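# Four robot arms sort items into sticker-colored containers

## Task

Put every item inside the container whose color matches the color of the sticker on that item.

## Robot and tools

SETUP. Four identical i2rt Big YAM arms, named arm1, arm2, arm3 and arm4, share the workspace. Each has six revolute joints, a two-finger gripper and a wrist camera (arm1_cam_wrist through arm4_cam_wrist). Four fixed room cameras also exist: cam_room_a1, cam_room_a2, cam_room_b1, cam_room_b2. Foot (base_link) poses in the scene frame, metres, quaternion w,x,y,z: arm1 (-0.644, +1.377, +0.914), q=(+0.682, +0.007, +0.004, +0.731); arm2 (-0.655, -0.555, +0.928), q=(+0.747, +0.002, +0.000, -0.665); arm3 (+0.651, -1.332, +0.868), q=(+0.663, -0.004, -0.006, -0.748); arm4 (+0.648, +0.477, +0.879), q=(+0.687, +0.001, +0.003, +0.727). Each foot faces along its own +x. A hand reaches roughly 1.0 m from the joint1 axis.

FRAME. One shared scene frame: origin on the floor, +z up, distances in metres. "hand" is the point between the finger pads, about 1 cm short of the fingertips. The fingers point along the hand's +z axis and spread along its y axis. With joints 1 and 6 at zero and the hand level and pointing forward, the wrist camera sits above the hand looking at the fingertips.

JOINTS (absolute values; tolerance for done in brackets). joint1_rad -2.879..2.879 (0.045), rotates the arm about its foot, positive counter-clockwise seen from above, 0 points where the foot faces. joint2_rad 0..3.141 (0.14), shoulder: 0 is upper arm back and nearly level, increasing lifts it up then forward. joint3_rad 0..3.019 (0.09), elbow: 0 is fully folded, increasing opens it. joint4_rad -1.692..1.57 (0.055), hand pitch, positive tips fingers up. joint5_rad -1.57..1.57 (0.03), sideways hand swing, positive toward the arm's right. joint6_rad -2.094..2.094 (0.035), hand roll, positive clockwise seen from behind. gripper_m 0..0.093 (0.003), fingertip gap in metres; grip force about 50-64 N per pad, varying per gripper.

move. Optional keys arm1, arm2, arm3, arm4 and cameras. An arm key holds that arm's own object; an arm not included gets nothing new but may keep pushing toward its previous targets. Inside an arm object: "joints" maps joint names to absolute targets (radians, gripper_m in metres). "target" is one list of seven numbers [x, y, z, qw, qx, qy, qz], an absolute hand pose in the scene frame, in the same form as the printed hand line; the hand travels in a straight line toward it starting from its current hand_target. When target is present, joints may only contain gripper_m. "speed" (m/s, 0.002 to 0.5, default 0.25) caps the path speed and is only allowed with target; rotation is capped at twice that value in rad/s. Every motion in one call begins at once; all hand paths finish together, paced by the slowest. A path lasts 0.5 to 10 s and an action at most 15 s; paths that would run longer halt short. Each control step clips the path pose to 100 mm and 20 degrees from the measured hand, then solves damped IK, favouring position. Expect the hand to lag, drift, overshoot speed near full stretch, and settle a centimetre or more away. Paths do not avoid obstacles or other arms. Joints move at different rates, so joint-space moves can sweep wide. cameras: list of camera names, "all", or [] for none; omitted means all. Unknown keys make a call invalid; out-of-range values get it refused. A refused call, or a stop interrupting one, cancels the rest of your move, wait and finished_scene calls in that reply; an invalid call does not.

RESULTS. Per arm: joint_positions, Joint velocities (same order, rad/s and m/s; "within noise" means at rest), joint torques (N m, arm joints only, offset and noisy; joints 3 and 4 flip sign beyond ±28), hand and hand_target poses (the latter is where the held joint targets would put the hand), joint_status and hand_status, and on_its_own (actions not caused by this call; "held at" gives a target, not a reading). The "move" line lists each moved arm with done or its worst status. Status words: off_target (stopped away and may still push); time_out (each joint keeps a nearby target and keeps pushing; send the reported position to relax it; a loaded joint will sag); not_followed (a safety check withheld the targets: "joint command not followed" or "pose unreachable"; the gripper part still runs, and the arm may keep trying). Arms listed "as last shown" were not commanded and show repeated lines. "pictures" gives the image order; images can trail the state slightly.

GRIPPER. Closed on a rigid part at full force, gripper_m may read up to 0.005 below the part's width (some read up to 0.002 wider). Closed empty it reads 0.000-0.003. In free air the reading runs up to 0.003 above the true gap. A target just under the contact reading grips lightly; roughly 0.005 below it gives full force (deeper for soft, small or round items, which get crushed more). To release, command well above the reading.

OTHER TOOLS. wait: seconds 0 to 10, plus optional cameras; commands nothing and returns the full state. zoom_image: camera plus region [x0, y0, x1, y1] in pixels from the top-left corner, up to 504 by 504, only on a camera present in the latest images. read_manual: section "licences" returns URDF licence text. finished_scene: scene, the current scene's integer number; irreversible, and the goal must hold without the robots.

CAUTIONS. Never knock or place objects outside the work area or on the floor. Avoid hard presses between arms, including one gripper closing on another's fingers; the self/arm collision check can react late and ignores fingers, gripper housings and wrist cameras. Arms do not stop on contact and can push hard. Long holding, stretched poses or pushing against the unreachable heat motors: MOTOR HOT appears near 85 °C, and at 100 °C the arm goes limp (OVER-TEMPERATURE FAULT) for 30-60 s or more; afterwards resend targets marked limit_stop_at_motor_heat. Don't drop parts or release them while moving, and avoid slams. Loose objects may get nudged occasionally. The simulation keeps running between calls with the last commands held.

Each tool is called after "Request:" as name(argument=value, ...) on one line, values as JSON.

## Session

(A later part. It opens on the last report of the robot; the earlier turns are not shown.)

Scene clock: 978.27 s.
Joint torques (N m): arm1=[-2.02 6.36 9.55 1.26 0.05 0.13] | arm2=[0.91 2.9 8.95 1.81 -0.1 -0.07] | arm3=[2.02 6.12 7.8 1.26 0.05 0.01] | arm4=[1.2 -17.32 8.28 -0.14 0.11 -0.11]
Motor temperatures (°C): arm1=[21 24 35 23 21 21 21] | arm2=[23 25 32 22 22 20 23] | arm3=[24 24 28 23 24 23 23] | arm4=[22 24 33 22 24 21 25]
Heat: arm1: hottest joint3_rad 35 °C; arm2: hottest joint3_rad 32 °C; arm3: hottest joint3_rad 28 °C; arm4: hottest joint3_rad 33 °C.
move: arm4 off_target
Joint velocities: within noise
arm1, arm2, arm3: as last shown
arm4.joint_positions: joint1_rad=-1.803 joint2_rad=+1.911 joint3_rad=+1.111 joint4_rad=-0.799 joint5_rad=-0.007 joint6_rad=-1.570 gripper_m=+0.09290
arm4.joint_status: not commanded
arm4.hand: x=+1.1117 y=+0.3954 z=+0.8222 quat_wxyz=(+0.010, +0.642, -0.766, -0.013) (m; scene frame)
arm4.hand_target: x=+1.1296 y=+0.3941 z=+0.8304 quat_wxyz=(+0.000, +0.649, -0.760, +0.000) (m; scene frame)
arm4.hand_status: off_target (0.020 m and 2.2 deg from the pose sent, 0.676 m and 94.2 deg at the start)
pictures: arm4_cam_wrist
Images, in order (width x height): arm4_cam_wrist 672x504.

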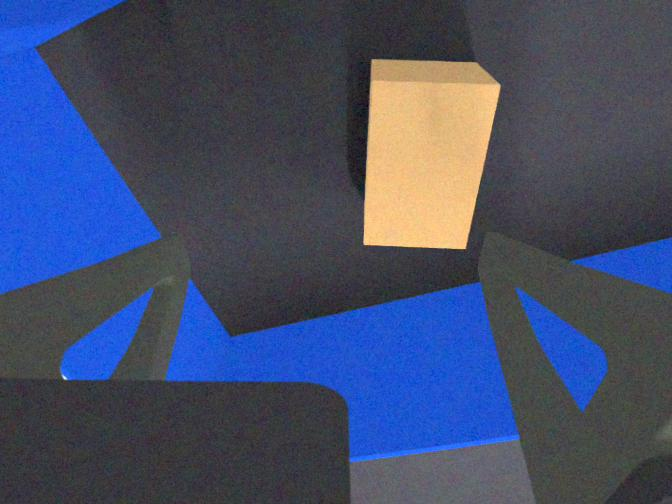

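Request:
move(arm4={"target": [1.161, 0.386, 0.735, 0, -0.6494, 0.7604, 0], "speed": 0.25}, cameras=["arm4_cam_wrist"])

Scene clock: 988.50 s.
Joint torques (N m): arm1=[-2.61 6.01 9.51 1.35 0.07 0.11] | arm2=[0.73 2.96 8.99 1.81 -0.1 -0.07] | arm3=[1.96 5.95 7.8 1.29 0.05 0.01] | arm4=[0.38 -18.61 6.78 0.17 0.05 -0.02]
Motor temperatures (°C): arm1=[21 24 35 23 21 21 21] | arm2=[23 25 32 22 22 20 23] | arm3=[24 24 28 23 24 23 23] | arm4=[22 25 33 22 24 21 25]
Heat: arm1: hottest joint3_rad 35 °C; arm2: hottest joint3_rad 32 °C; arm3: hottest joint3_rad 28 °C; arm4: hottest joint3_rad 33 °C.
move: arm4 off_target
Joint velocities: within noise
arm1, arm2: as last shown
arm3.joint_positions: joint1_rad=+1.681 joint2_rad=+0.488 joint3_rad=+1.434 joint4_rad=-1.594 joint5_rad=+0.000 joint6_rad=-0.006 gripper_m=+0.09402
arm3.joint_status: not commanded
arm3.hand: x=+0.7891 y=-1.3263 z=+1.3970 quat_wxyz=(-0.445, +0.001, -0.895, +0.010) (m; scene frame)
arm3.hand_target: x=+0.7904 y=-1.3249 z=+1.4012 quat_wxyz=(-0.445, +0.003, -0.896, +0.006) (m; scene frame)
arm3.hand_status: not commanded
arm4.joint_positions: joint1_rad=-1.803 joint2_rad=+2.140 joint3_rad=+1.215 joint4_rad=-0.657 joint5_rad=-0.005 joint6_rad=-1.577 gripper_m=+0.09290
arm4.joint_status: not commanded
arm4.hand: x=+1.1494 y=+0.3881 z=+0.7389 quat_wxyz=(+0.005, +0.645, -0.764, -0.006) (m; scene frame)
arm4.hand_target: x=+1.1606 y=+0.3860 z=+0.7352 quat_wxyz=(+0.000, +0.649, -0.761, +0.000) (m; scene frame)
arm4.hand_status: off_target (0.012 m and 1.1 deg from the pose sent, 0.101 m and 2.2 deg at the start)
pictures: arm4_cam_wrist
Images, in order (width x height): arm4_cam_wrist 672x504.

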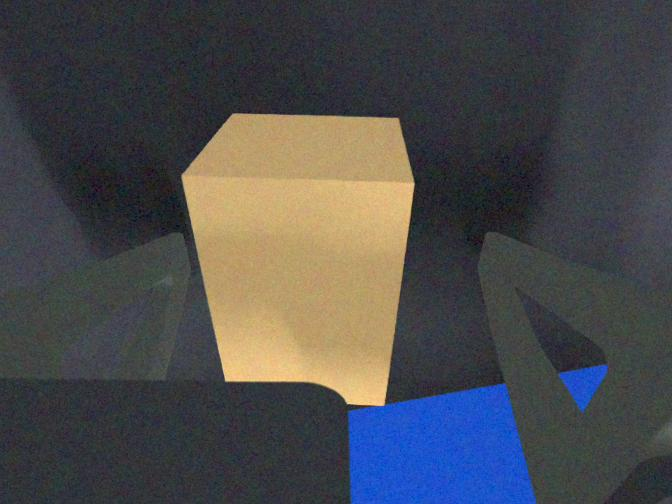

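Request:
move(arm4={"joints": {"gripper_m": 0.035}}, cameras=["arm4_cam_wrist"])

Request:
move(arm4={"target": [1.14, 0.388, 0.88, 0, -0.6494, 0.7604, 0], "speed": 0.35}, cameras=["arm4_cam_wrist"])

Request:
move(arm4={"joints": {"joint2_rad": 0.7, "joint3_rad": 1.45, "joint4_rad": -1.4, "joint5_rad": 0, "joint6_rad": 0}}, cameras=["arm4_cam_wrist"])

Scene clock: 996.10 s.
Joint torques (N m): arm1=[-2.14 6.42 9.46 1.32 0.07 0.14] | arm2=[0.62 2.96 8.99 1.81 -0.1 -0.06] | arm3=[2.02 5.95 7.84 1.25 0.05 0.01] | arm4=[0.73 -18.32 6.79 0.27 0.05 -0.07]
Motor temperatures (°C): arm1=[21 24 35 23 21 21 21] | arm2=[23 25 32 22 22 20 23] | arm3=[24 24 28 23 24 23 23] | arm4=[22 25 33 22 24 21 25]
Heat: arm1: hottest joint3_rad 35 °C; arm2: hottest joint3_rad 32 °C; arm3: hottest joint3_rad 28 °C; arm4: hottest joint3_rad 33 °C.
move: arm4 off_target
Joint velocities: within noise
arm1, arm2, arm3: as last shown
arm4.joint_positions: joint1_rad=-1.803 joint2_rad=+2.140 joint3_rad=+1.215 joint4_rad=-0.657 joint5_rad=-0.005 joint6_rad=-1.578 gripper_m=+0.04468
arm4.joint_status: gripper_m off_target (ended at +0.04470, target +0.03500)
arm4.hand: x=+1.1495 y=+0.3881 z=+0.7389 quat_wxyz=(+0.005, +0.645, -0.764, -0.006) (m; scene frame)
arm4.hand_target: x=+1.1606 y=+0.3860 z=+0.7352 quat_wxyz=(+0.000, +0.649, -0.760, +0.000) (m; scene frame)
arm4.hand_status: not commanded
pictures: arm4_cam_wrist
Images, in order (width x height): arm4_cam_wrist 672x504.

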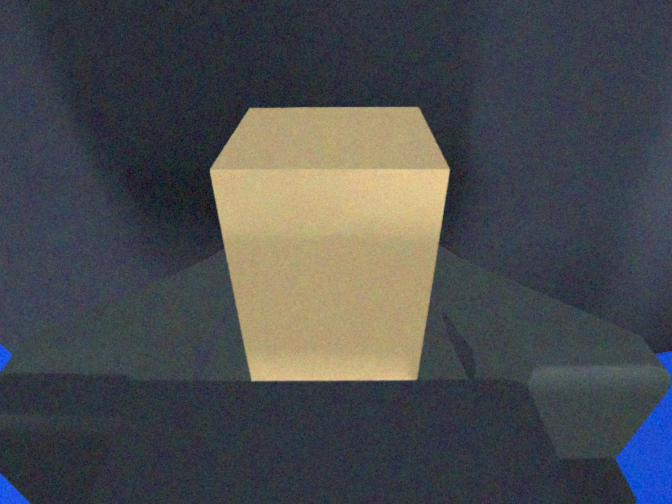

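Scene clock: 997.27 s.
Joint torques (N m): arm1=[-2.43 6.01 9.5 1.32 0.09 0.13] | arm2=[0.85 3.02 8.94 1.8 -0.11 -0.07] | arm3=[1.96 5.71 7.77 1.24 0.05 0.02] | arm4=[0.5 -15.38 7.91 -0.34 0.02 -0.11]
Motor temperatures (°C): arm1=[21 24 35 23 21 21 21] | arm2=[23 25 32 22 22 20 23] | arm3=[24 24 28 23 24 23 23] | arm4=[22 25 33 22 24 21 25]
Heat: arm1: hottest joint3_rad 35 °C; arm2: hottest joint3_rad 32 °C; arm3: hottest joint3_rad 28 °C; arm4: hottest joint3_rad 33 °C.
move: arm4 done
Joint velocities: within noise
arm1, arm2, arm3: as last shown
arm4.joint_positions: joint1_rad=-1.803 joint2_rad=+1.826 joint3_rad=+1.198 joint4_rad=-0.919 joint5_rad=-0.005 joint6_rad=-1.580 gripper_m=+0.04467
arm4.joint_status: not commanded
arm4.hand: x=+1.1383 y=+0.3907 z=+0.8867 quat_wxyz=(-0.007, +0.646, -0.764, +0.007) (m; scene frame)
arm4.hand_target: x=+1.1397 y=+0.3880 z=+0.8800 quat_wxyz=(+0.000, +0.649, -0.760, +0.000) (m; scene frame)
arm4.hand_status: done (0.007 m and 1.2 deg from the pose sent, 0.141 m and 1.1 deg at the start)
pictures: arm4_cam_wrist
Images, in order (width x height): arm4_cam_wrist 672x504.

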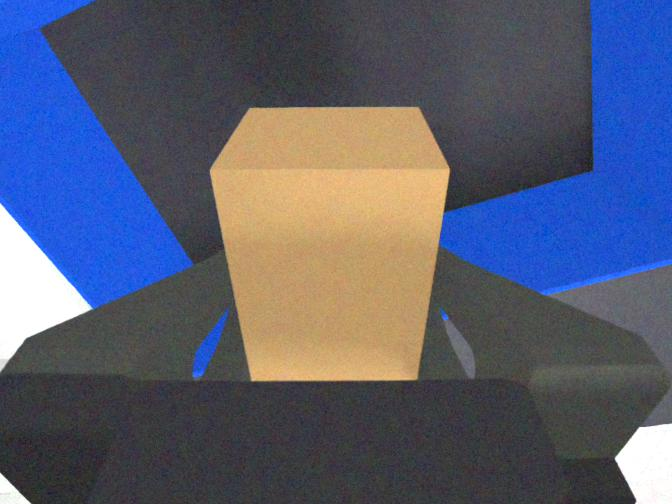

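Scene clock: 998.90 s.
Joint torques (N m): arm1=[-2.14 6.48 9.46 1.18 0.05 0.13] | arm2=[0.79 3.08 8.95 1.84 -0.1 -0.07] | arm3=[1.96 5.77 7.8 1.29 0.05 0.01] | arm4=[0.62 0.67 8.34 0.91 0.15 0.18]
Motor temperatures (°C): arm1=[21 24 35 23 21 21 21] | arm2=[23 25 32 22 22 20 23] | arm3=[24 24 28 23 24 23 23] | arm4=[22 25 33 22 24 21 25]
Heat: arm1: hottest joint3_rad 35 °C; arm2: hottest joint3_rad 32 °C; arm3: hottest joint3_rad 28 °C; arm4: hottest joint3_rad 33 °C.
move: arm4 done
Joint velocities: within noise
arm1, arm2, arm3: as last shown
arm4.joint_positions: joint1_rad=-1.803 joint2_rad=+0.696 joint3_rad=+1.438 joint4_rad=-1.391 joint5_rad=-0.002 joint6_rad=-0.014 gripper_m=+0.04467
arm4.joint_status: all done
arm4.hand: x=+0.8987 y=+0.4351 z=+1.4132 quat_wxyz=(-0.441, -0.071, -0.894, +0.043) (m; scene frame)
arm4.hand_target: x=+0.8975 y=+0.4337 z=+1.4162 quat_wxyz=(-0.441, -0.080, -0.893, +0.042) (m; scene frame)
arm4.hand_status: not commanded
pictures: arm4_cam_wrist
Images, in order (width x height): arm4_cam_wrist 672x504.

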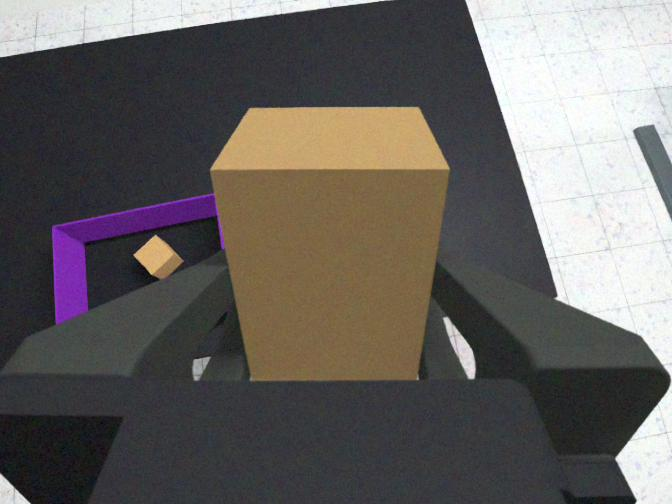

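Request:
move(arm4={"joints": {"joint1_rad": 2.193}}, cameras=[])

Request:
move(arm4={"joints": {"joint2_rad": 1.537, "joint3_rad": 0.80, "joint4_rad": 0.65}}, arm2={"joints": {"joint1_rad": 2.13}}, cameras=["arm4_cam_wrist"])

Scene clock: 1017.37 s.
Joint torques (N m): arm1=[-2.67 6.42 9.46 1.31 0.06 0.1] | arm2=[0.67 3.02 8.95 1.81 -0.09 -0.07] | arm3=[1.9 6.01 7.79 1.26 0.05 0.02] | arm4=[0.85 0.73 8.38 0.91 0.18 0.15]
Motor temperatures (°C): arm1=[21 24 35 23 21 21 21] | arm2=[23 25 32 22 22 20 23] | arm3=[24 24 28 23 24 23 23] | arm4=[22 24 35 22 24 21 26]
Heat: arm1: hottest joint3_rad 35 °C; arm2: hottest joint3_rad 32 °C; arm3: hottest joint3_rad 28 °C; arm4: hottest joint3_rad 35 °C.
move: arm4 done
Joint velocities: within noise
arm1, arm3: as last shown
arm2.joint_positions: joint1_rad=+1.199 joint2_rad=+0.506 joint3_rad=+1.442 joint4_rad=-1.586 joint5_rad=-0.003 joint6_rad=+0.012 gripper_m=+0.08994
arm2.joint_status: not commanded
arm2.hand: x=-0.5149 y=-0.5936 z=+1.4602 quat_wxyz=(-0.441, -0.119, -0.888, +0.051) (m; scene frame)
arm2.hand_target: x=-0.5204 y=-0.5917 z=+1.4618 quat_wxyz=(-0.442, -0.112, -0.889, +0.053) (m; scene frame)
arm2.hand_status: not commanded
arm4.joint_positions: joint1_rad=+2.188 joint2_rad=+0.701 joint3_rad=+1.438 joint4_rad=-1.391 joint5_rad=-0.001 joint6_rad=-0.011 gripper_m=+0.04468
arm4.joint_status: all done
arm4.hand: x=+0.4514 y=+0.3205 z=+1.4144 quat_wxyz=(+0.145, +0.843, +0.301, -0.421) (m; scene frame)
arm4.hand_target: x=+0.4546 y=+0.3218 z=+1.4187 quat_wxyz=(+0.149, +0.843, +0.298, -0.422) (m; scene frame)
arm4.hand_status: not commanded
pictures: none
No camera images: "cameras" was empty.

Scene clock: 1021.10 s.
Joint torques (N m): arm1=[-2.02 6.01 9.55 1.24 0.05 0.11] | arm2=[1.14 3.02 8.95 1.81 -0.05 -0.07] | arm3=[1.96 5.95 7.8 1.31 0.04 0.01] | arm4=[-0.85 -21.54 14.27 7.19 0.71 -0.19]
Motor temperatures (°C): arm1=[21 24 35 23 21 21 21] | arm2=[23 24 32 22 22 20 23] | arm3=[24 24 28 23 24 23 23] | arm4=[22 25 36 22 24 21 26]
Heat: arm1: hottest joint3_rad 35 °C; arm2: hottest joint3_rad 32 °C; arm3: hottest joint3_rad 28 °C; arm4: hottest joint3_rad 36 °C.
move: arm2 done; arm4 time_out
Joint velocities: within noise
arm1, arm3: as last shown
arm2.joint_positions: joint1_rad=+2.125 joint2_rad=+0.506 joint3_rad=+1.442 joint4_rad=-1.586 joint5_rad=-0.005 joint6_rad=+0.011 gripper_m=+0.08995
arm2.joint_status: all done
arm2.hand: x=-0.5420 y=-0.4660 z=+1.4605 quat_wxyz=(-0.419, +0.291, -0.847, -0.152) (m; scene frame)
arm2.hand_target: x=-0.5471 y=-0.4690 z=+1.4621 quat_wxyz=(-0.420, +0.299, -0.844, -0.150) (m; scene frame)
arm2.hand_status: not commanded
arm4.joint_positions: joint1_rad=+2.213 joint2_rad=+1.637 joint3_rad=+0.631 joint4_rad=+0.483 joint5_rad=-0.017 joint6_rad=+0.024 gripper_m=+0.04461
arm4.joint_status: joint3_rad time_out (moved -0.807 of -0.638); joint4_rad time_out (moved +1.874 of +2.041); the others done
arm4.on_its_own: joint3_rad reads +0.631 and still pushes toward +0.753 since a time_out; joint4_rad reads +0.483 and still pushes toward +0.650 since a time_out
arm4.hand: x=+0.2421 y=+0.1333 z=+0.9408 quat_wxyz=(+0.185, +0.814, +0.290, -0.468) (m; scene frame)
arm4.hand_target: x=+0.1885 y=+0.1074 z=+1.0909 quat_wxyz=(+0.220, +0.708, +0.250, -0.623) (m; scene frame)
arm4.hand_status: not commanded
pictures: arm4_cam_wrist
Images, in order (width x height): arm4_cam_wrist 672x504.

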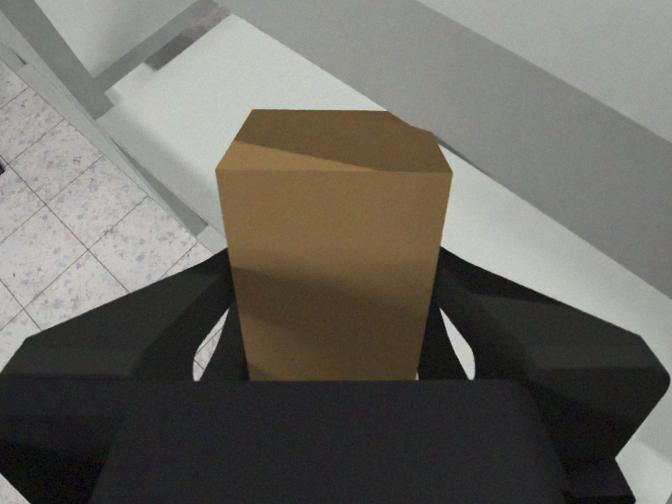

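Request:
move(arm4={"joints": {"joint2_rad": 1.381, "joint3_rad": 0.360, "joint4_rad": 0.42}}, cameras=["arm4_cam_wrist", "cam_room_a2"])

Scene clock: 1033.70 s.
Joint torques (N m): arm1=[-2.08 5.36 9.46 1.22 0.06 0.12] | arm2=[1.2 3.02 8.96 1.83 -0.05 -0.07] | arm3=[2.08 5.95 7.87 1.28 0.06 0.02] | arm4=[0.62 -8.06 6.75 1.35 0.15 -0.07]
Motor temperatures (°C): arm1=[21 24 35 23 21 21 21] | arm2=[23 24 32 22 22 20 23] | arm3=[24 24 28 23 24 23 23] | arm4=[22 25 38 24 25 21 26]
Heat: arm1: hottest joint3_rad 35 °C; arm2: hottest joint3_rad 32 °C; arm3: hottest joint3_rad 28 °C; arm4: hottest joint3_rad 38 °C.
move: arm4 done
Joint velocities: within noise
arm1.joint_positions: joint1_rad=-1.195 joint2_rad=+0.500 joint3_rad=+1.430 joint4_rad=-1.590 joint5_rad=-0.001 joint6_rad=+0.000 gripper_m=+0.09295
arm1.joint_status: not commanded
arm1.hand: x=-0.5047 y=+1.4379 z=+1.4390 quat_wxyz=(-0.422, +0.197, -0.879, -0.100) (m; scene frame)
arm1.hand_target: x=-0.5086 y=+1.4350 z=+1.4457 quat_wxyz=(-0.427, +0.191, -0.878, -0.101) (m; scene frame)
arm1.hand_status: not commanded
arm2, arm3: as last shown
arm4.joint_positions: joint1_rad=+2.198 joint2_rad=+1.381 joint3_rad=+0.341 joint4_rad=+0.420 joint5_rad=-0.002 joint6_rad=+0.014 gripper_m=+0.04459
arm4.joint_status: all done
arm4.hand: x=+0.3299 y=+0.2181 z=+0.9244 quat_wxyz=(+0.158, +0.838, +0.293, -0.432) (m; scene frame)
arm4.hand_target: x=+0.3213 y=+0.2145 z=+0.9320 quat_wxyz=(+0.156, +0.833, +0.294, -0.442) (m; scene frame)
arm4.hand_status: not commanded
pictures: arm4_cam_wrist, cam_room_a2
Images, in order (width x height): arm4_cam_wrist 672x504, cam_room_a2 672x504.

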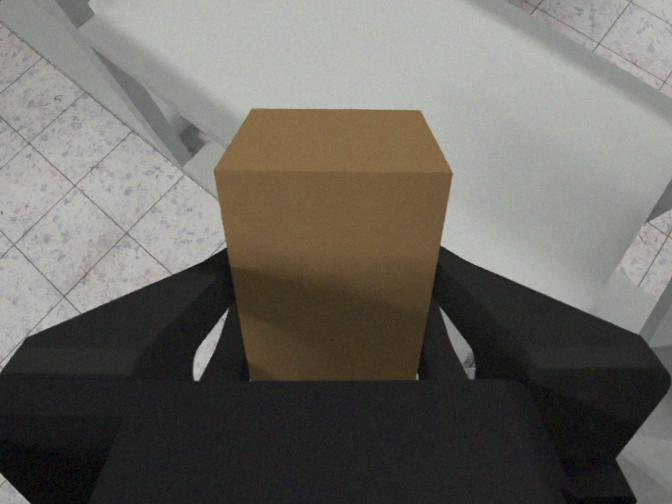

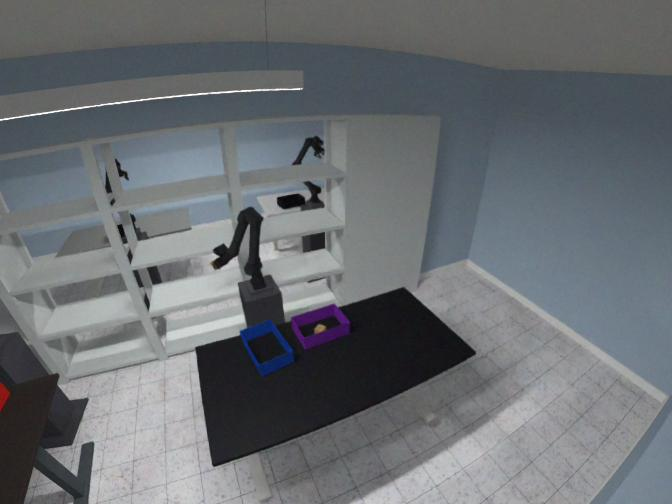

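Request:
move(arm4={"joints": {"joint1_rad": 2.194, "joint2_rad": 1.061, "joint3_rad": 0.455, "joint4_rad": 0.527, "joint6_rad": 0}}, cameras=["arm4_cam_wrist"])

Scene clock: 1045.63 s.
Joint torques (N m): arm1=[-2.26 6.18 9.47 1.39 0.08 0.11] | arm2=[1.08 3.08 8.95 1.83 -0.04 -0.06] | arm3=[2.08 6.01 7.8 1.28 0.04 0.01] | arm4=[0.32 -4.66 10.06 1.92 0.18 -0.09]
Motor temperatures (°C): arm1=[21 24 35 23 21 21 21] | arm2=[23 24 32 22 22 20 23] | arm3=[24 24 28 23 24 23 23] | arm4=[22 24 36 23 25 21 27]
Heat: arm1: hottest joint3_rad 35 °C; arm2: hottest joint3_rad 32 °C; arm3: hottest joint3_rad 28 °C; arm4: hottest joint3_rad 36 °C.
move: arm4 done
Joint velocities: within noise
arm1, arm2, arm3: as last shown
arm4.joint_positions: joint1_rad=+2.198 joint2_rad=+1.052 joint3_rad=+0.428 joint4_rad=+0.516 joint5_rad=-0.002 joint6_rad=+0.014 gripper_m=+0.04459
arm4.joint_status: all done
arm4.hand: x=+0.3021 y=+0.1953 z=+1.1253 quat_wxyz=(+0.230, +0.701, +0.245, -0.630) (m; scene frame)
arm4.hand_target: x=+0.2945 y=+0.1923 z=+1.1390 quat_wxyz=(+0.227, +0.691, +0.244, -0.642) (m; scene frame)
arm4.hand_status: not commanded
pictures: arm4_cam_wrist
Images, in order (width x height): arm4_cam_wrist 672x504.

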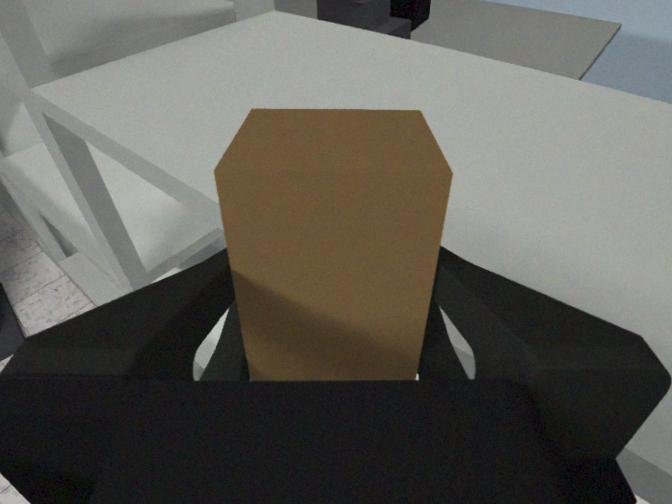

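Request:
move(arm4={"target": [-0.0264, -0.0726, 1.045, 0.2224, 0.7049, 0.2509, -0.6250], "speed": 0.3}, cameras=[])

Request:
move(arm4={"target": [-0.0264, -0.0726, 1.015, 0.2224, 0.7049, 0.2509, -0.6250], "speed": 0.08}, cameras=["arm4_cam_wrist"])

Scene clock: 1053.13 s.
Joint torques (N m): arm1=[-1.49 6.71 9.46 1.28 0.06 0.09] | arm2=[1.26 2.96 9.01 1.84 -0.05 -0.07] | arm3=[2.08 5.95 7.8 1.29 0.05 0.01] | arm4=[0.5 -23.41 12.16 1.24 0.2 -0.05]
Motor temperatures (°C): arm1=[21 24 35 23 21 21 21] | arm2=[23 24 32 22 22 20 23] | arm3=[24 24 28 23 24 23 23] | arm4=[22 24 37 23 24 21 27]
Heat: arm1: hottest joint3_rad 35 °C; arm2: hottest joint3_rad 32 °C; arm3: hottest joint3_rad 28 °C; arm4: hottest joint3_rad 37 °C.
move: arm4 off_target
Joint velocities: within noise
arm1, arm2: as last shown
arm3.joint_positions: joint1_rad=+1.681 joint2_rad=+0.488 joint3_rad=+1.434 joint4_rad=-1.594 joint5_rad=+0.000 joint6_rad=-0.006 gripper_m=+0.09402
arm3.joint_status: not commanded
arm3.hand: x=+0.7891 y=-1.3263 z=+1.3970 quat_wxyz=(-0.445, +0.001, -0.895, +0.010) (m; scene frame)
arm3.hand_target: x=+0.7904 y=-1.3249 z=+1.4012 quat_wxyz=(-0.445, +0.003, -0.896, +0.006) (m; scene frame)
arm3.hand_status: not commanded
arm4.joint_positions: joint1_rad=+2.198 joint2_rad=+2.185 joint3_rad=+1.595 joint4_rad=+0.443 joint5_rad=-0.001 joint6_rad=+0.011 gripper_m=+0.04459
arm4.joint_status: not commanded
arm4.hand: x=-0.0153 y=-0.0631 z=+1.0361 quat_wxyz=(+0.224, +0.713, +0.250, -0.616) (m; scene frame)
arm4.hand_target: x=-0.0252 y=-0.0718 z=+1.0451 quat_wxyz=(+0.223, +0.705, +0.251, -0.625) (m; scene frame)
arm4.hand_status: off_target (0.017 m and 1.4 deg from the pose sent, 0.431 m and 1.3 deg at the start)
pictures: none
No camera images: "cameras" was empty.

Scene clock: 1054.10 s.
Joint torques (N m): arm1=[-2.26 5.95 9.63 1.32 0.09 0.12] | arm2=[1.14 3.19 8.94 1.81 -0.05 -0.07] | arm3=[2.26 6.01 7.83 1.29 0.05 0.01] | arm4=[1.08 -21.07 11.3 1.92 0.14 -0.05]
Motor temperatures (°C): arm1=[21 24 35 23 21 21 21] | arm2=[23 24 32 22 22 20 23] | arm3=[24 24 28 23 24 23 23] | arm4=[22 24 38 23 24 21 27]
Heat: arm1: hottest joint3_rad 35 °C; arm2: hottest joint3_rad 32 °C; arm3: hottest joint3_rad 28 °C; arm4: hottest joint3_rad 38 °C.
move: arm4 off_target
Joint velocities: within noise
arm1, arm2, arm3: as last shown
arm4.joint_positions: joint1_rad=+2.198 joint2_rad=+2.198 joint3_rad=+1.595 joint4_rad=+0.479 joint5_rad=-0.001 joint6_rad=+0.011 gripper_m=+0.04459
arm4.joint_status: not commanded
arm4.hand: x=-0.0164 y=-0.0641 z=+1.0343 quat_wxyz=(+0.226, +0.706, +0.247, -0.624) (m; scene frame)
arm4.hand_target: x=-0.0247 y=-0.0713 z=+1.0151 quat_wxyz=(+0.223, +0.705, +0.251, -0.625) (m; scene frame)
arm4.hand_status: off_target (0.023 m and 0.6 deg from the pose sent, 0.026 m and 1.4 deg at the start)
pictures: arm4_cam_wrist
Images, in order (width x height): arm4_cam_wrist 672x504.

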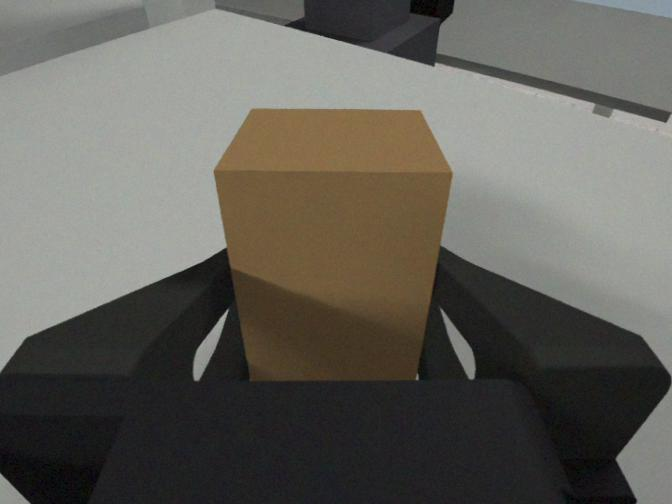

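Request:
move(arm4={"joints": {"gripper_m": 0.08}}, arm2={"joints": {"joint2_rad": 1.2188, "joint3_rad": 0.384, "joint4_rad": 0.7546, "gripper_m": 0.093}}, cameras=["arm4_cam_wrist", "arm2_cam_wrist"])

Request:
move(arm4={"target": [0.28, 0.177, 1.09, 0.2224, 0.7049, 0.2509, -0.6250], "speed": 0.35}, cameras=["arm4_cam_wrist", "arm2_cam_wrist"])

Scene clock: 1062.83 s.
Joint torques (N m): arm1=[-1.96 6.12 9.57 1.29 0.03 0.11] | arm2=[1.2 -7.88 8.44 3.47 -0.05 -0.07] | arm3=[1.96 5.83 7.84 1.28 0.05 0.01] | arm4=[0.97 -22.12 11.11 1.74 0.17 -0.02]
Motor temperatures (°C): arm1=[21 24 35 23 21 21 21] | arm2=[23 24 32 22 22 20 23] | arm3=[24 24 28 23 24 23 23] | arm4=[22 25 39 22 24 21 27]
Heat: arm1: hottest joint3_rad 35 °C; arm2: hottest joint3_rad 32 °C; arm3: hottest joint3_rad 28 °C; arm4: hottest joint3_rad 39 °C.
move: arm2 done; arm4 done
Joint velocities: within noise
arm1, arm3: as last shown
arm2.joint_positions: joint1_rad=+2.125 joint2_rad=+1.216 joint3_rad=+0.396 joint4_rad=+0.734 joint5_rad=-0.005 joint6_rad=+0.011 gripper_m=+0.09289
arm2.joint_status: all done
arm2.hand: x=-0.2956 y=-0.2698 z=+1.1385 quat_wxyz=(-0.638, +0.239, -0.696, -0.229) (m; scene frame)
arm2.hand_target: x=-0.2995 y=-0.2697 z=+1.1362 quat_wxyz=(-0.640, +0.245, -0.692, -0.227) (m; scene frame)
arm2.hand_status: not commanded
arm4.joint_positions: joint1_rad=+2.200 joint2_rad=+2.205 joint3_rad=+1.596 joint4_rad=+0.481 joint5_rad=-0.002 joint6_rad=+0.007 gripper_m=+0.07991
arm4.joint_status: all done
arm4.hand: x=-0.0160 y=-0.0651 z=+1.0289 quat_wxyz=(+0.225, +0.706, +0.250, -0.623) (m; scene frame)
arm4.hand_target: x=-0.0248 y=-0.0712 z=+1.0152 quat_wxyz=(+0.222, +0.705, +0.251, -0.625) (m; scene frame)
arm4.hand_status: not commanded
pictures: arm2_cam_wrist, arm4_cam_wrist
Images, in order (width x height): arm2_cam_wrist 672x504, arm4_cam_wrist 672x504.

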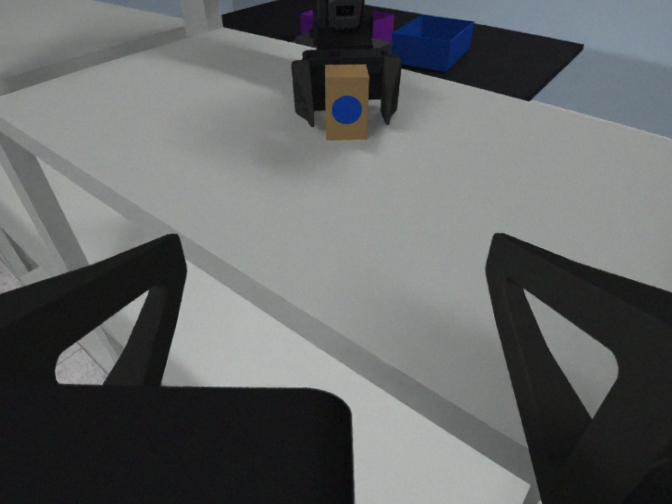

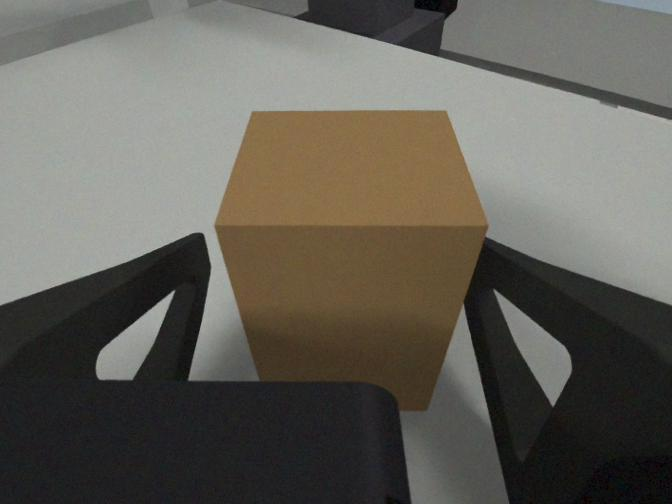

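Scene clock: 1064.67 s.
Joint torques (N m): arm1=[-2.26 6.01 9.31 1.26 0.04 0.08] | arm2=[1.32 -7.88 8.44 3.44 -0.05 -0.06] | arm3=[1.96 5.89 7.83 1.26 0.05 0.01] | arm4=[1.14 -6.89 7.54 1.01 0.21 0.05]
Motor temperatures (°C): arm1=[21 24 35 23 21 21 21] | arm2=[23 24 32 22 22 20 23] | arm3=[24 24 28 23 24 23 23] | arm4=[22 25 39 22 24 21 26]
Heat: arm1: hottest joint3_rad 35 °C; arm2: hottest joint3_rad 32 °C; arm3: hottest joint3_rad 28 °C; arm4: hottest joint3_rad 39 °C.
move: arm4 done
Joint velocities: within noise
arm1, arm3: as last shown
arm2.joint_positions: joint1_rad=+2.125 joint2_rad=+1.216 joint3_rad=+0.396 joint4_rad=+0.735 joint5_rad=-0.005 joint6_rad=+0.011 gripper_m=+0.09289
arm2.joint_status: not commanded
arm2.hand: x=-0.2956 y=-0.2698 z=+1.1386 quat_wxyz=(-0.638, +0.239, -0.695, -0.229) (m; scene frame)
arm2.hand_target: x=-0.2995 y=-0.2697 z=+1.1362 quat_wxyz=(-0.640, +0.245, -0.691, -0.227) (m; scene frame)
arm2.hand_status: not commanded
arm4.joint_positions: joint1_rad=+2.200 joint2_rad=+1.231 joint3_rad=+0.447 joint4_rad=+0.678 joint5_rad=-0.001 joint6_rad=+0.000 gripper_m=+0.07992
arm4.joint_status: not commanded
arm4.hand: x=+0.2810 y=+0.1778 z=+1.0963 quat_wxyz=(+0.225, +0.698, +0.250, -0.632) (m; scene frame)
arm4.hand_target: x=+0.2801 y=+0.1771 z=+1.0901 quat_wxyz=(+0.222, +0.705, +0.251, -0.625) (m; scene frame)
arm4.hand_status: done (0.006 m and 1.1 deg from the pose sent, 0.387 m and 0.5 deg at the start)
pictures: arm2_cam_wrist, arm4_cam_wrist
Images, in order (width x height): arm2_cam_wrist 672x504, arm4_cam_wrist 672x504.

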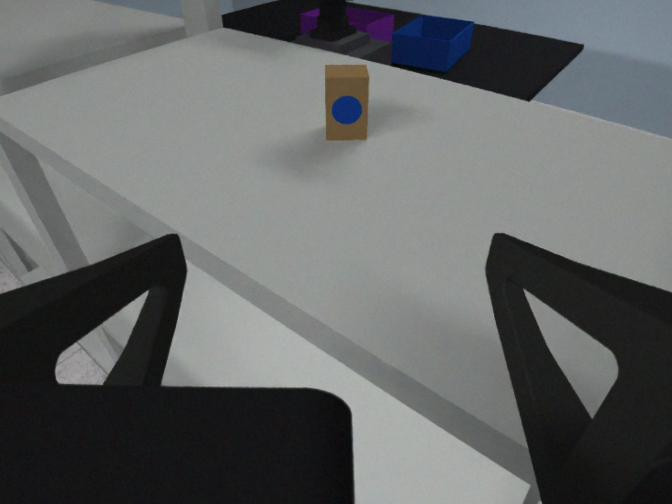

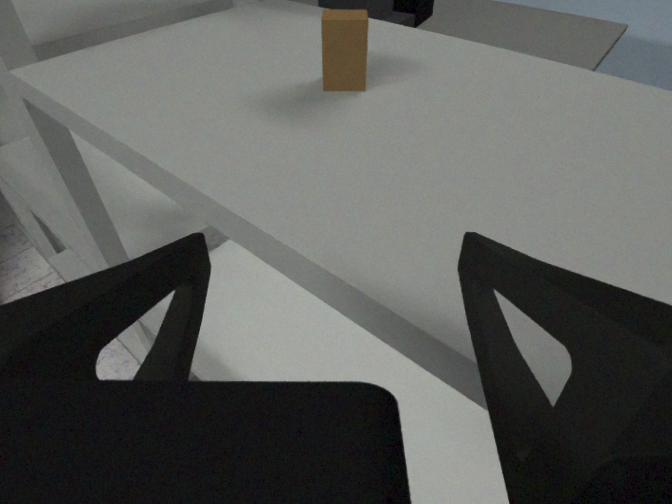

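Request:
move(arm2={"joints": {"joint1_rad": 2.105}}, cameras=["arm2_cam_wrist"])

Request:
move(arm2={"target": [0.008, -0.043, 1.04, 0.6349, -0.2394, 0.7019, 0.2165], "speed": 0.3}, cameras=["arm2_cam_wrist", "arm4_cam_wrist"])

Scene clock: 1077.10 s.
Joint torques (N m): arm1=[-2.08 5.42 9.48 1.25 0.09 0.12] | arm2=[-0.03 -7.94 8.4 3.41 -0.05 -0.07] | arm3=[2.14 5.83 7.79 1.28 0.05 0.01] | arm4=[1.08 -6.89 7.5 1.02 0.21 0.04]
Motor temperatures (°C): arm1=[21 24 35 23 21 21 21] | arm2=[23 24 31 23 22 20 23] | arm3=[24 24 28 23 24 23 23] | arm4=[22 24 37 22 24 21 26]
Heat: arm1: hottest joint3_rad 35 °C; arm2: hottest joint3_rad 31 °C; arm3: hottest joint3_rad 28 °C; arm4: hottest joint3_rad 37 °C.
move: arm2 done
Joint velocities: within noise
arm1, arm3, arm4: as last shown
arm2.joint_positions: joint1_rad=+2.113 joint2_rad=+1.216 joint3_rad=+0.396 joint4_rad=+0.735 joint5_rad=-0.005 joint6_rad=+0.011 gripper_m=+0.09289
arm2.joint_status: all done
arm2.hand: x=-0.2923 y=-0.2740 z=+1.1386 quat_wxyz=(-0.639, +0.235, -0.697, -0.225) (m; scene frame)
arm2.hand_target: x=-0.2924 y=-0.2788 z=+1.1362 quat_wxyz=(-0.643, +0.237, -0.695, -0.219) (m; scene frame)
arm2.hand_status: not commanded
arm4.joint_positions: joint1_rad=+2.200 joint2_rad=+1.231 joint3_rad=+0.447 joint4_rad=+0.677 joint5_rad=-0.001 joint6_rad=+0.000 gripper_m=+0.07992
arm4.hand: x=+0.2810 y=+0.1778 z=+1.0962 quat_wxyz=(+0.225, +0.699, +0.250, -0.632) (m; scene frame)
pictures: arm2_cam_wrist
Images, in order (width x height): arm2_cam_wrist 672x504.

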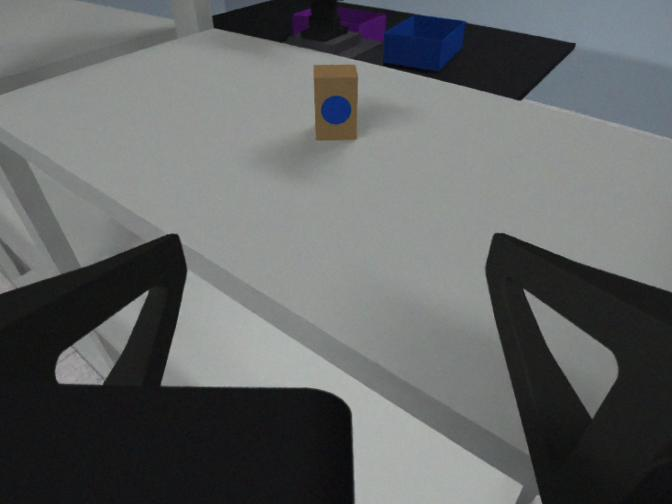

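Scene clock: 1079.07 s.
Joint torques (N m): arm1=[-2.14 5.77 9.55 1.32 0.03 0.1] | arm2=[0.67 -21.71 14.39 2 0.14 -0.06] | arm3=[2.2 5.95 7.79 1.26 0.06 0.02] | arm4=[1.14 -7 7.51 1.01 0.2 0.04]
Motor temperatures (°C): arm1=[21 24 35 23 21 21 21] | arm2=[23 25 32 23 22 20 23] | arm3=[24 24 28 23 24 23 23] | arm4=[22 24 37 22 24 21 26]
Heat: arm1: hottest joint3_rad 35 °C; arm2: hottest joint3_rad 32 °C; arm3: hottest joint3_rad 28 °C; arm4: hottest joint3_rad 37 °C.
move: arm2 off_target
Joint velocities: within noise
arm1, arm3, arm4: as last shown
arm2.joint_positions: joint1_rad=+2.113 joint2_rad=+2.195 joint3_rad=+1.447 joint4_rad=+0.638 joint5_rad=-0.001 joint6_rad=+0.011 gripper_m=+0.09289
arm2.joint_status: not commanded
arm2.hand: x=-0.0050 y=-0.0516 z=+1.0423 quat_wxyz=(-0.631, +0.237, -0.705, -0.221) (m; scene frame)
arm2.hand_target: x=+0.0069 y=-0.0439 z=+1.0402 quat_wxyz=(-0.635, +0.239, -0.702, -0.216) (m; scene frame)
arm2.hand_status: off_target (0.016 m and 0.8 deg from the pose sent, 0.392 m and 1.3 deg at the start)
arm4.hand: x=+0.2809 y=+0.1778 z=+1.0962 quat_wxyz=(+0.225, +0.699, +0.250, -0.632) (m; scene frame)
arm4.hand_target: x=+0.2800 y=+0.1771 z=+1.0901 quat_wxyz=(+0.222, +0.705, +0.251, -0.625) (m; scene frame)
pictures: arm2_cam_wrist, arm4_cam_wrist
Images, in order (width x height): arm2_cam_wrist 672x504, arm4_cam_wrist 672x504.

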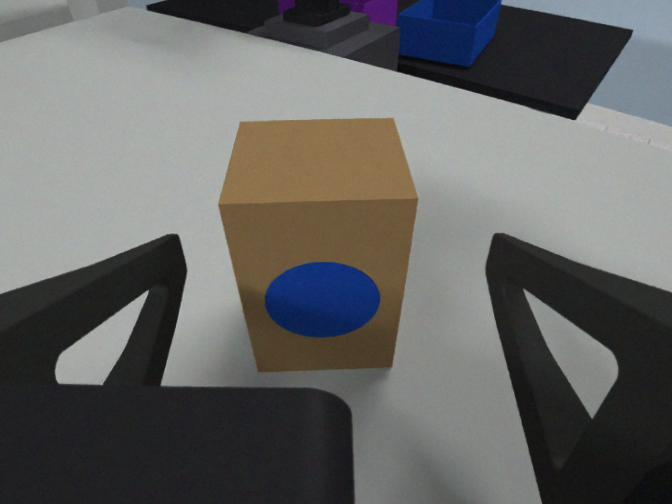

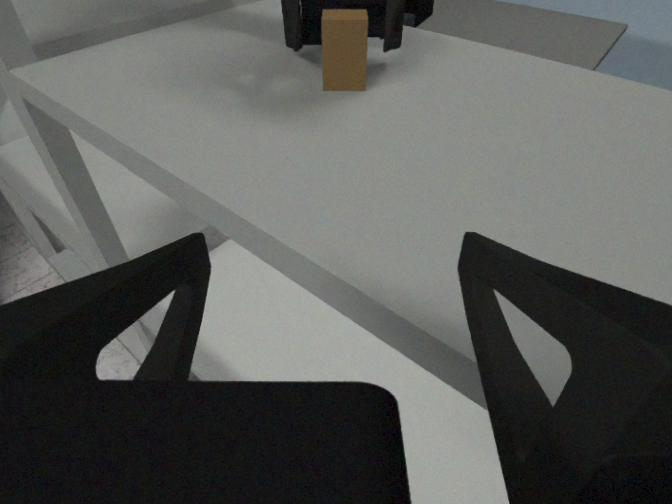

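Request:
move(arm2={"joints": {"gripper_m": 0.035}}, cameras=[])

Request:
move(arm2={"target": [-0.30, -0.279, 1.13, 0.6349, -0.2394, 0.7019, 0.2165], "speed": 0.35}, arm4={"joints": {"joint2_rad": 0.7, "joint3_rad": 1.45, "joint4_rad": -1.4}}, cameras=[])

Request:
move(arm2={"joints": {"joint2_rad": 0.7, "joint3_rad": 1.0, "joint4_rad": -0.4}}, arm3={"joints": {"joint1_rad": -2.02}}, cameras=["arm2_cam_wrist"])

Scene clock: 1095.60 s.
Joint torques (N m): arm1=[-2.37 6.42 9.57 1.33 0.05 0.12] | arm2=[0.67 -21.54 14.42 2.04 0.09 -0.05] | arm3=[2.08 5.71 7.79 1.26 0.05 0.01] | arm4=[0.79 -6.71 7.57 0.99 0.22 0.04]
Motor temperatures (°C): arm1=[21 24 35 23 21 21 21] | arm2=[23 26 34 22 22 20 23] | arm3=[24 24 28 23 24 23 23] | arm4=[22 24 35 22 24 21 26]
Heat: arm1: hottest joint3_rad 35 °C; arm2: hottest joint3_rad 34 °C; arm3: hottest joint3_rad 28 °C; arm4: hottest joint3_rad 35 °C.
move: arm2 off_target
Joint velocities: within noise
arm1.joint_positions: joint1_rad=-1.195 joint2_rad=+0.500 joint3_rad=+1.430 joint4_rad=-1.590 joint5_rad=-0.001 joint6_rad=+0.000 gripper_m=+0.09295
arm1.joint_status: not commanded
arm1.hand: x=-0.5047 y=+1.4379 z=+1.4390 quat_wxyz=(-0.422, +0.197, -0.879, -0.100) (m; scene frame)
arm1.hand_target: x=-0.5086 y=+1.4350 z=+1.4457 quat_wxyz=(-0.427, +0.191, -0.878, -0.101) (m; scene frame)
arm1.hand_status: not commanded
arm2.joint_positions: joint1_rad=+2.113 joint2_rad=+2.195 joint3_rad=+1.447 joint4_rad=+0.638 joint5_rad=-0.001 joint6_rad=+0.011 gripper_m=+0.04390
arm2.joint_status: gripper_m off_target (ended at +0.04392, target +0.03500)
arm2.hand: x=-0.0049 y=-0.0517 z=+1.0423 quat_wxyz=(-0.631, +0.237, -0.705, -0.221) (m; scene frame)
arm2.hand_target: x=+0.0069 y=-0.0439 z=+1.0402 quat_wxyz=(-0.635, +0.239, -0.702, -0.217) (m; scene frame)
arm2.hand_status: not commanded
arm3, arm4: as last shown
pictures: none
No camera images: "cameras" was empty.

Scene clock: 1097.57 s.
Joint torques (N m): arm1=[-1.73 6.12 9.73 1.36 0.06 0.1] | arm2=[1.32 -7.24 8.96 2.17 0.14 -0.04] | arm3=[2.02 5.95 7.8 1.26 0.05 0.01] | arm4=[0.97 0.56 10.17 0.84 0.23 0.04]
Motor temperatures (°C): arm1=[21 24 35 23 21 21 21] | arm2=[23 26 34 22 22 20 23] | arm3=[24 24 28 23 24 23 23] | arm4=[22 24 35 22 24 21 26]
Heat: arm1: hottest joint3_rad 35 °C; arm2: hottest joint3_rad 34 °C; arm3: hottest joint3_rad 28 °C; arm4: hottest joint3_rad 35 °C.
move: arm2 done; arm4 done
Joint velocities: within noise
arm1, arm3: as last shown
arm2.joint_positions: joint1_rad=+2.113 joint2_rad=+1.195 joint3_rad=+0.376 joint4_rad=+0.739 joint5_rad=+0.005 joint6_rad=+0.011 gripper_m=+0.04390
arm2.joint_status: not commanded
arm2.hand: x=-0.2974 y=-0.2801 z=+1.1386 quat_wxyz=(-0.642, +0.232, -0.696, -0.222) (m; scene frame)
arm2.hand_target: x=-0.3001 y=-0.2791 z=+1.1301 quat_wxyz=(-0.635, +0.239, -0.702, -0.217) (m; scene frame)
arm2.hand_status: done (0.009 m and 1.5 deg from the pose sent, 0.383 m and 0.8 deg at the start)
arm4.joint_positions: joint1_rad=+2.200 joint2_rad=+0.700 joint3_rad=+1.413 joint4_rad=-1.388 joint5_rad=-0.001 joint6_rad=+0.000 gripper_m=+0.07992
arm4.joint_status: all done
arm4.hand: x=+0.4514 y=+0.3170 z=+1.4032 quat_wxyz=(+0.146, +0.848, +0.303, -0.410) (m; scene frame)
arm4.hand_target: x=+0.4555 y=+0.3207 z=+1.4185 quat_wxyz=(+0.149, +0.843, +0.300, -0.421) (m; scene frame)
arm4.hand_status: not commanded
pictures: none
No camera images: "cameras" was empty.

Scene clock: 1100.13 s.
Joint torques (N m): arm1=[-2.14 6.59 9.39 1.18 0.07 0.08] | arm2=[1.26 -3.49 14.05 2.15 0.14 -0.04] | arm3=[0.38 5.66 7.9 1.26 -0.01 0.01] | arm4=[0.67 0.32 10.19 0.9 0.25 0.05]
Motor temperatures (°C): arm1=[21 24 35 23 21 21 21] | arm2=[23 26 34 22 22 20 23] | arm3=[24 24 28 23 24 23 23] | arm4=[22 24 35 22 24 21 26]
Heat: arm1: hottest joint3_rad 35 °C; arm2: hottest joint3_rad 34 °C; arm3: hottest joint3_rad 28 °C; arm4: hottest joint3_rad 35 °C.
move: arm2 done; arm3 done
Joint velocities: within noise
arm1, arm4: as last shown
arm2.joint_positions: joint1_rad=+2.113 joint2_rad=+0.702 joint3_rad=+0.980 joint4_rad=-0.389 joint5_rad=+0.005 joint6_rad=+0.011 gripper_m=+0.04390
arm2.joint_status: all done
arm2.hand: x=-0.3484 y=-0.3201 z=+1.4342 quat_wxyz=(-0.632, +0.235, -0.706, -0.218) (m; scene frame)
arm2.hand_target: x=-0.3516 y=-0.3201 z=+1.4440 quat_wxyz=(-0.636, +0.239, -0.701, -0.217) (m; scene frame)
arm2.hand_status: not commanded
arm3.joint_positions: joint1_rad=-2.010 joint2_rad=+0.489 joint3_rad=+1.434 joint4_rad=-1.594 joint5_rad=+0.001 joint6_rad=-0.006 gripper_m=+0.09402
arm3.joint_status: all done
arm3.hand: x=+0.5329 y=-1.2501 z=+1.3956 quat_wxyz=(+0.119, -0.863, +0.248, +0.425) (m; scene frame)
arm3.hand_target: x=+0.5326 y=-1.2483 z=+1.3998 quat_wxyz=(+0.119, -0.861, +0.255, +0.424) (m; scene frame)
arm3.hand_status: not commanded
arm4.hand_target: x=+0.4555 y=+0.3207 z=+1.4186 quat_wxyz=(+0.149, +0.843, +0.300, -0.421) (m; scene frame)
pictures: arm2_cam_wrist
Images, in order (width x height): arm2_cam_wrist 672x504.

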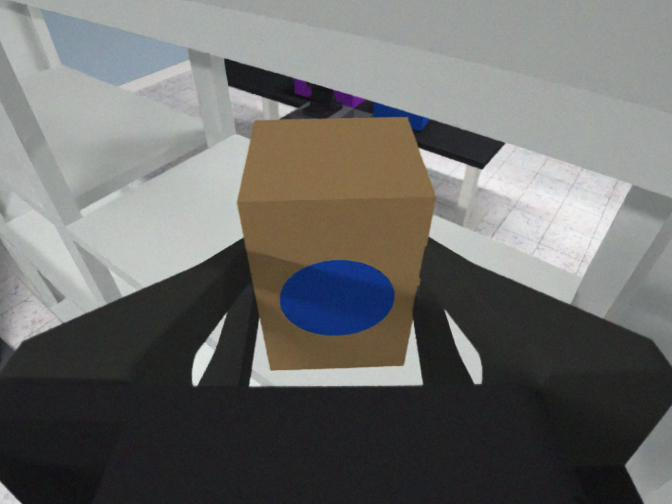

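Request:
move(arm2={"joints": {"joint2_rad": 0.7, "joint3_rad": 1.3, "joint4_rad": -1.4}}, cameras=[])

Request:
move(arm2={"joints": {"joint1_rad": 0.942}}, cameras=[])

Request:
move(arm2={"joints": {"joint2_rad": 1.2188, "joint3_rad": 0.384, "joint4_rad": 0.7546}}, arm3={"joints": {"joint2_rad": 1.0335, "joint3_rad": 0.473, "joint4_rad": 0.48}}, cameras=["arm2_cam_wrist", "arm3_cam_wrist"])

Request:
move(arm2={"target": [0.0001, -0.9201, 1.06, 0.6493, 0.1865, 0.7178, -0.1687], "speed": 0.3}, cameras=["arm2_cam_wrist", "arm3_cam_wrist"])

Scene clock: 1108.40 s.
Joint torques (N m): arm1=[-2.84 5.95 9.57 1.35 0.08 0.11] | arm2=[1.26 -0.97 12.96 1.66 0.13 -0.04] | arm3=[0.56 5.66 7.87 1.28 -0.01 0] | arm4=[1.08 0.5 10.3 0.87 0.2 0.06]
Motor temperatures (°C): arm1=[21 24 35 23 21 21 21] | arm2=[23 26 34 22 22 20 23] | arm3=[24 24 28 23 24 23 23] | arm4=[22 24 36 22 24 21 25]
Heat: arm1: hottest joint3_rad 35 °C; arm2: hottest joint3_rad 34 °C; arm3: hottest joint3_rad 28 °C; arm4: hottest joint3_rad 36 °C.
move: arm2 done
Joint velocities: within noise
arm1, arm3, arm4: as last shown
arm2.joint_positions: joint1_rad=+2.113 joint2_rad=+0.695 joint3_rad=+1.273 joint4_rad=-1.388 joint5_rad=+0.005 joint6_rad=+0.011 gripper_m=+0.04390
arm2.joint_status: all done
arm2.hand: x=-0.4464 y=-0.3960 z=+1.3845 quat_wxyz=(-0.352, +0.295, -0.880, -0.121) (m; scene frame)
arm2.hand_target: x=-0.4484 y=-0.3961 z=+1.3947 quat_wxyz=(-0.358, +0.301, -0.876, -0.120) (m; scene frame)
arm2.hand_status: not commanded
pictures: none
No camera images: "cameras" was empty.

Scene clock: 1110.00 s.
Joint torques (N m): arm1=[-1.9 6.77 9.61 1.22 0.06 0.12] | arm2=[0.38 -0.97 12.96 1.66 -0.06 -0.05] | arm3=[0.56 5.54 7.88 1.24 -0.02 0.01] | arm4=[0.91 0.44 10.15 0.92 0.2 0.07]
Motor temperatures (°C): arm1=[21 24 35 23 21 21 21] | arm2=[23 25 34 22 22 20 23] | arm3=[24 24 28 23 24 23 23] | arm4=[22 24 36 22 24 21 25]
Heat: arm1: hottest joint3_rad 35 °C; arm2: hottest joint3_rad 34 °C; arm3: hottest joint3_rad 28 °C; arm4: hottest joint3_rad 36 °C.
move: arm2 done
Joint velocities: within noise
arm1, arm3, arm4: as last shown
arm2.joint_positions: joint1_rad=+0.946 joint2_rad=+0.695 joint3_rad=+1.273 joint4_rad=-1.388 joint5_rad=+0.010 joint6_rad=+0.011 gripper_m=+0.04392
arm2.joint_status: all done
arm2.hand: x=-0.4261 y=-0.6869 z=+1.3836 quat_wxyz=(-0.359, -0.240, -0.897, +0.094) (m; scene frame)
arm2.hand_target: x=-0.4281 y=-0.6870 z=+1.3938 quat_wxyz=(-0.363, -0.237, -0.896, +0.098) (m; scene frame)
arm2.hand_status: not commanded
pictures: none
No camera images: "cameras" was empty.

Scene clock: 1111.97 s.
Joint torques (N m): arm1=[-2.26 5.71 9.5 1.17 0.04 0.1] | arm2=[0.44 -9.35 8.4 3.59 -0.06 -0.05] | arm3=[0.62 -7.12 8.32 2.52 -0.01 0] | arm4=[0.85 0.5 10.35 0.79 0.19 0.03]
Motor temperatures (°C): arm1=[21 24 35 23 21 21 21] | arm2=[23 25 34 22 22 20 24] | arm3=[24 24 28 23 24 23 23] | arm4=[22 24 36 22 24 21 25]
Heat: arm1: hottest joint3_rad 35 °C; arm2: hottest joint3_rad 34 °C; arm3: hottest joint3_rad 28 °C; arm4: hottest joint3_rad 36 °C.
move: arm2 done; arm3 done
Joint velocities: within noise
arm1, arm4: as last shown
arm2.joint_positions: joint1_rad=+0.946 joint2_rad=+1.231 joint3_rad=+0.395 joint4_rad=+0.730 joint5_rad=+0.010 joint6_rad=+0.011 gripper_m=+0.04392
arm2.joint_status: all done
arm2.hand: x=-0.2541 y=-0.7815 z=+1.1291 quat_wxyz=(-0.648, -0.195, -0.717, +0.167) (m; scene frame)
arm2.hand_target: x=-0.2582 y=-0.7814 z=+1.1346 quat_wxyz=(-0.656, -0.190, -0.710, +0.174) (m; scene frame)
arm2.hand_status: not commanded
arm3.joint_positions: joint1_rad=-2.010 joint2_rad=+1.043 joint3_rad=+0.475 joint4_rad=+0.462 joint5_rad=+0.001 joint6_rad=-0.006 gripper_m=+0.09402
arm3.joint_status: all done
arm3.hand: x=+0.2642 y=-1.0853 z=+1.1240 quat_wxyz=(+0.182, -0.717, +0.208, +0.640) (m; scene frame)
arm3.hand_target: x=+0.2678 y=-1.0820 z=+1.1312 quat_wxyz=(+0.186, -0.707, +0.211, +0.649) (m; scene frame)
arm3.hand_status: not commanded
pictures: arm2_cam_wrist, arm3_cam_wrist
Images, in order (width x height): arm2_cam_wrist 672x504, arm3_cam_wrist 672x504.

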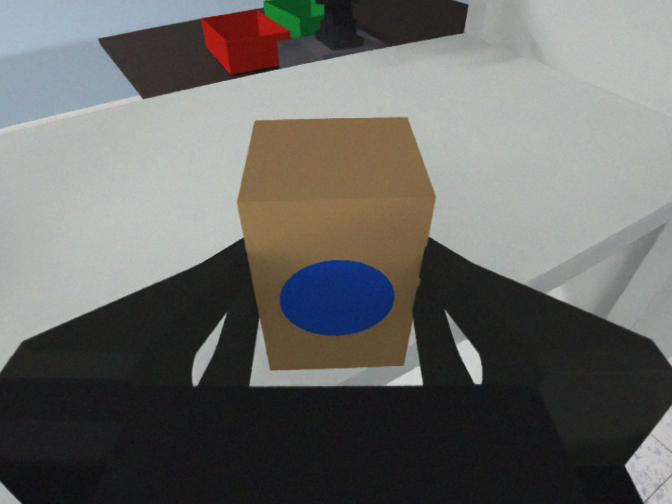

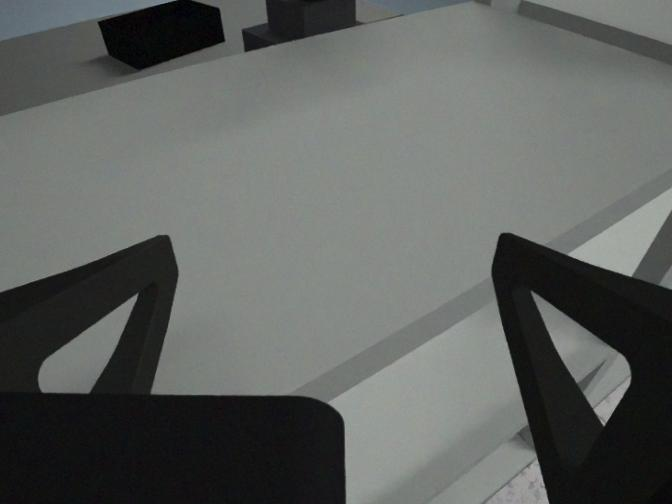

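Scene clock: 1113.60 s.
Joint torques (N m): arm1=[-2.37 6.18 9.44 1.37 0.04 0.1] | arm2=[0.85 -18.84 13.04 2.15 -0.17 -0.07] | arm3=[0.67 -7 8.29 2.5 -0.03 0] | arm4=[0.85 0.38 10.25 0.84 0.2 0.04]
Motor temperatures (°C): arm1=[21 24 35 23 21 21 21] | arm2=[23 25 34 22 22 20 24] | arm3=[24 24 28 23 24 23 23] | arm4=[22 24 36 22 24 21 25]
Heat: arm1: hottest joint3_rad 35 °C; arm2: hottest joint3_rad 34 °C; arm3: hottest joint3_rad 28 °C; arm4: hottest joint3_rad 36 °C.
move: arm2 off_target
Joint velocities: within noise
arm1, arm3, arm4: as last shown
arm2.joint_positions: joint1_rad=+0.946 joint2_rad=+2.003 joint3_rad=+1.137 joint4_rad=+0.751 joint5_rad=+0.006 joint6_rad=+0.011 gripper_m=+0.04392
arm2.joint_status: not commanded
arm2.hand: x=-0.0144 y=-0.9137 z=+1.0551 quat_wxyz=(-0.645, -0.194, -0.721, +0.164) (m; scene frame)
arm2.hand_target: x=-0.0008 y=-0.9196 z=+1.0602 quat_wxyz=(-0.649, -0.187, -0.718, +0.169) (m; scene frame)
arm2.hand_status: off_target (0.017 m and 1.2 deg from the pose sent, 0.298 m and 1.0 deg at the start)
arm3.hand: x=+0.2642 y=-1.0853 z=+1.1241 quat_wxyz=(+0.182, -0.717, +0.208, +0.640) (m; scene frame)
pictures: arm2_cam_wrist, arm3_cam_wrist
Images, in order (width x height): arm2_cam_wrist 672x504, arm3_cam_wrist 672x504.

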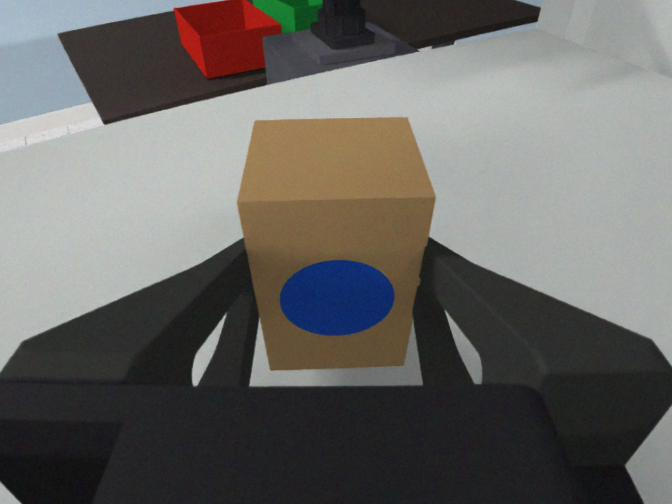

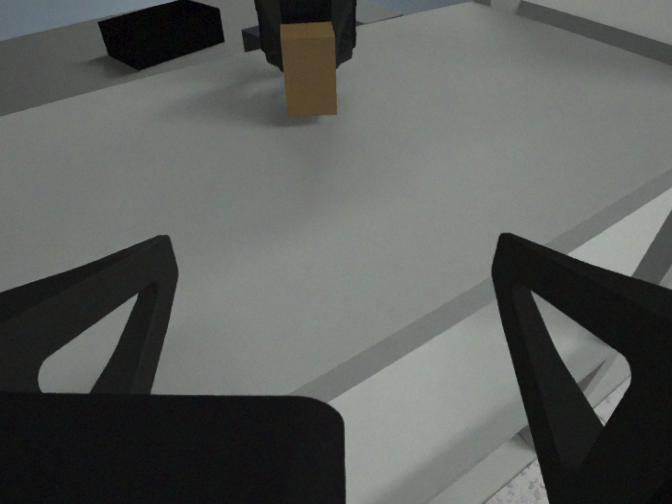

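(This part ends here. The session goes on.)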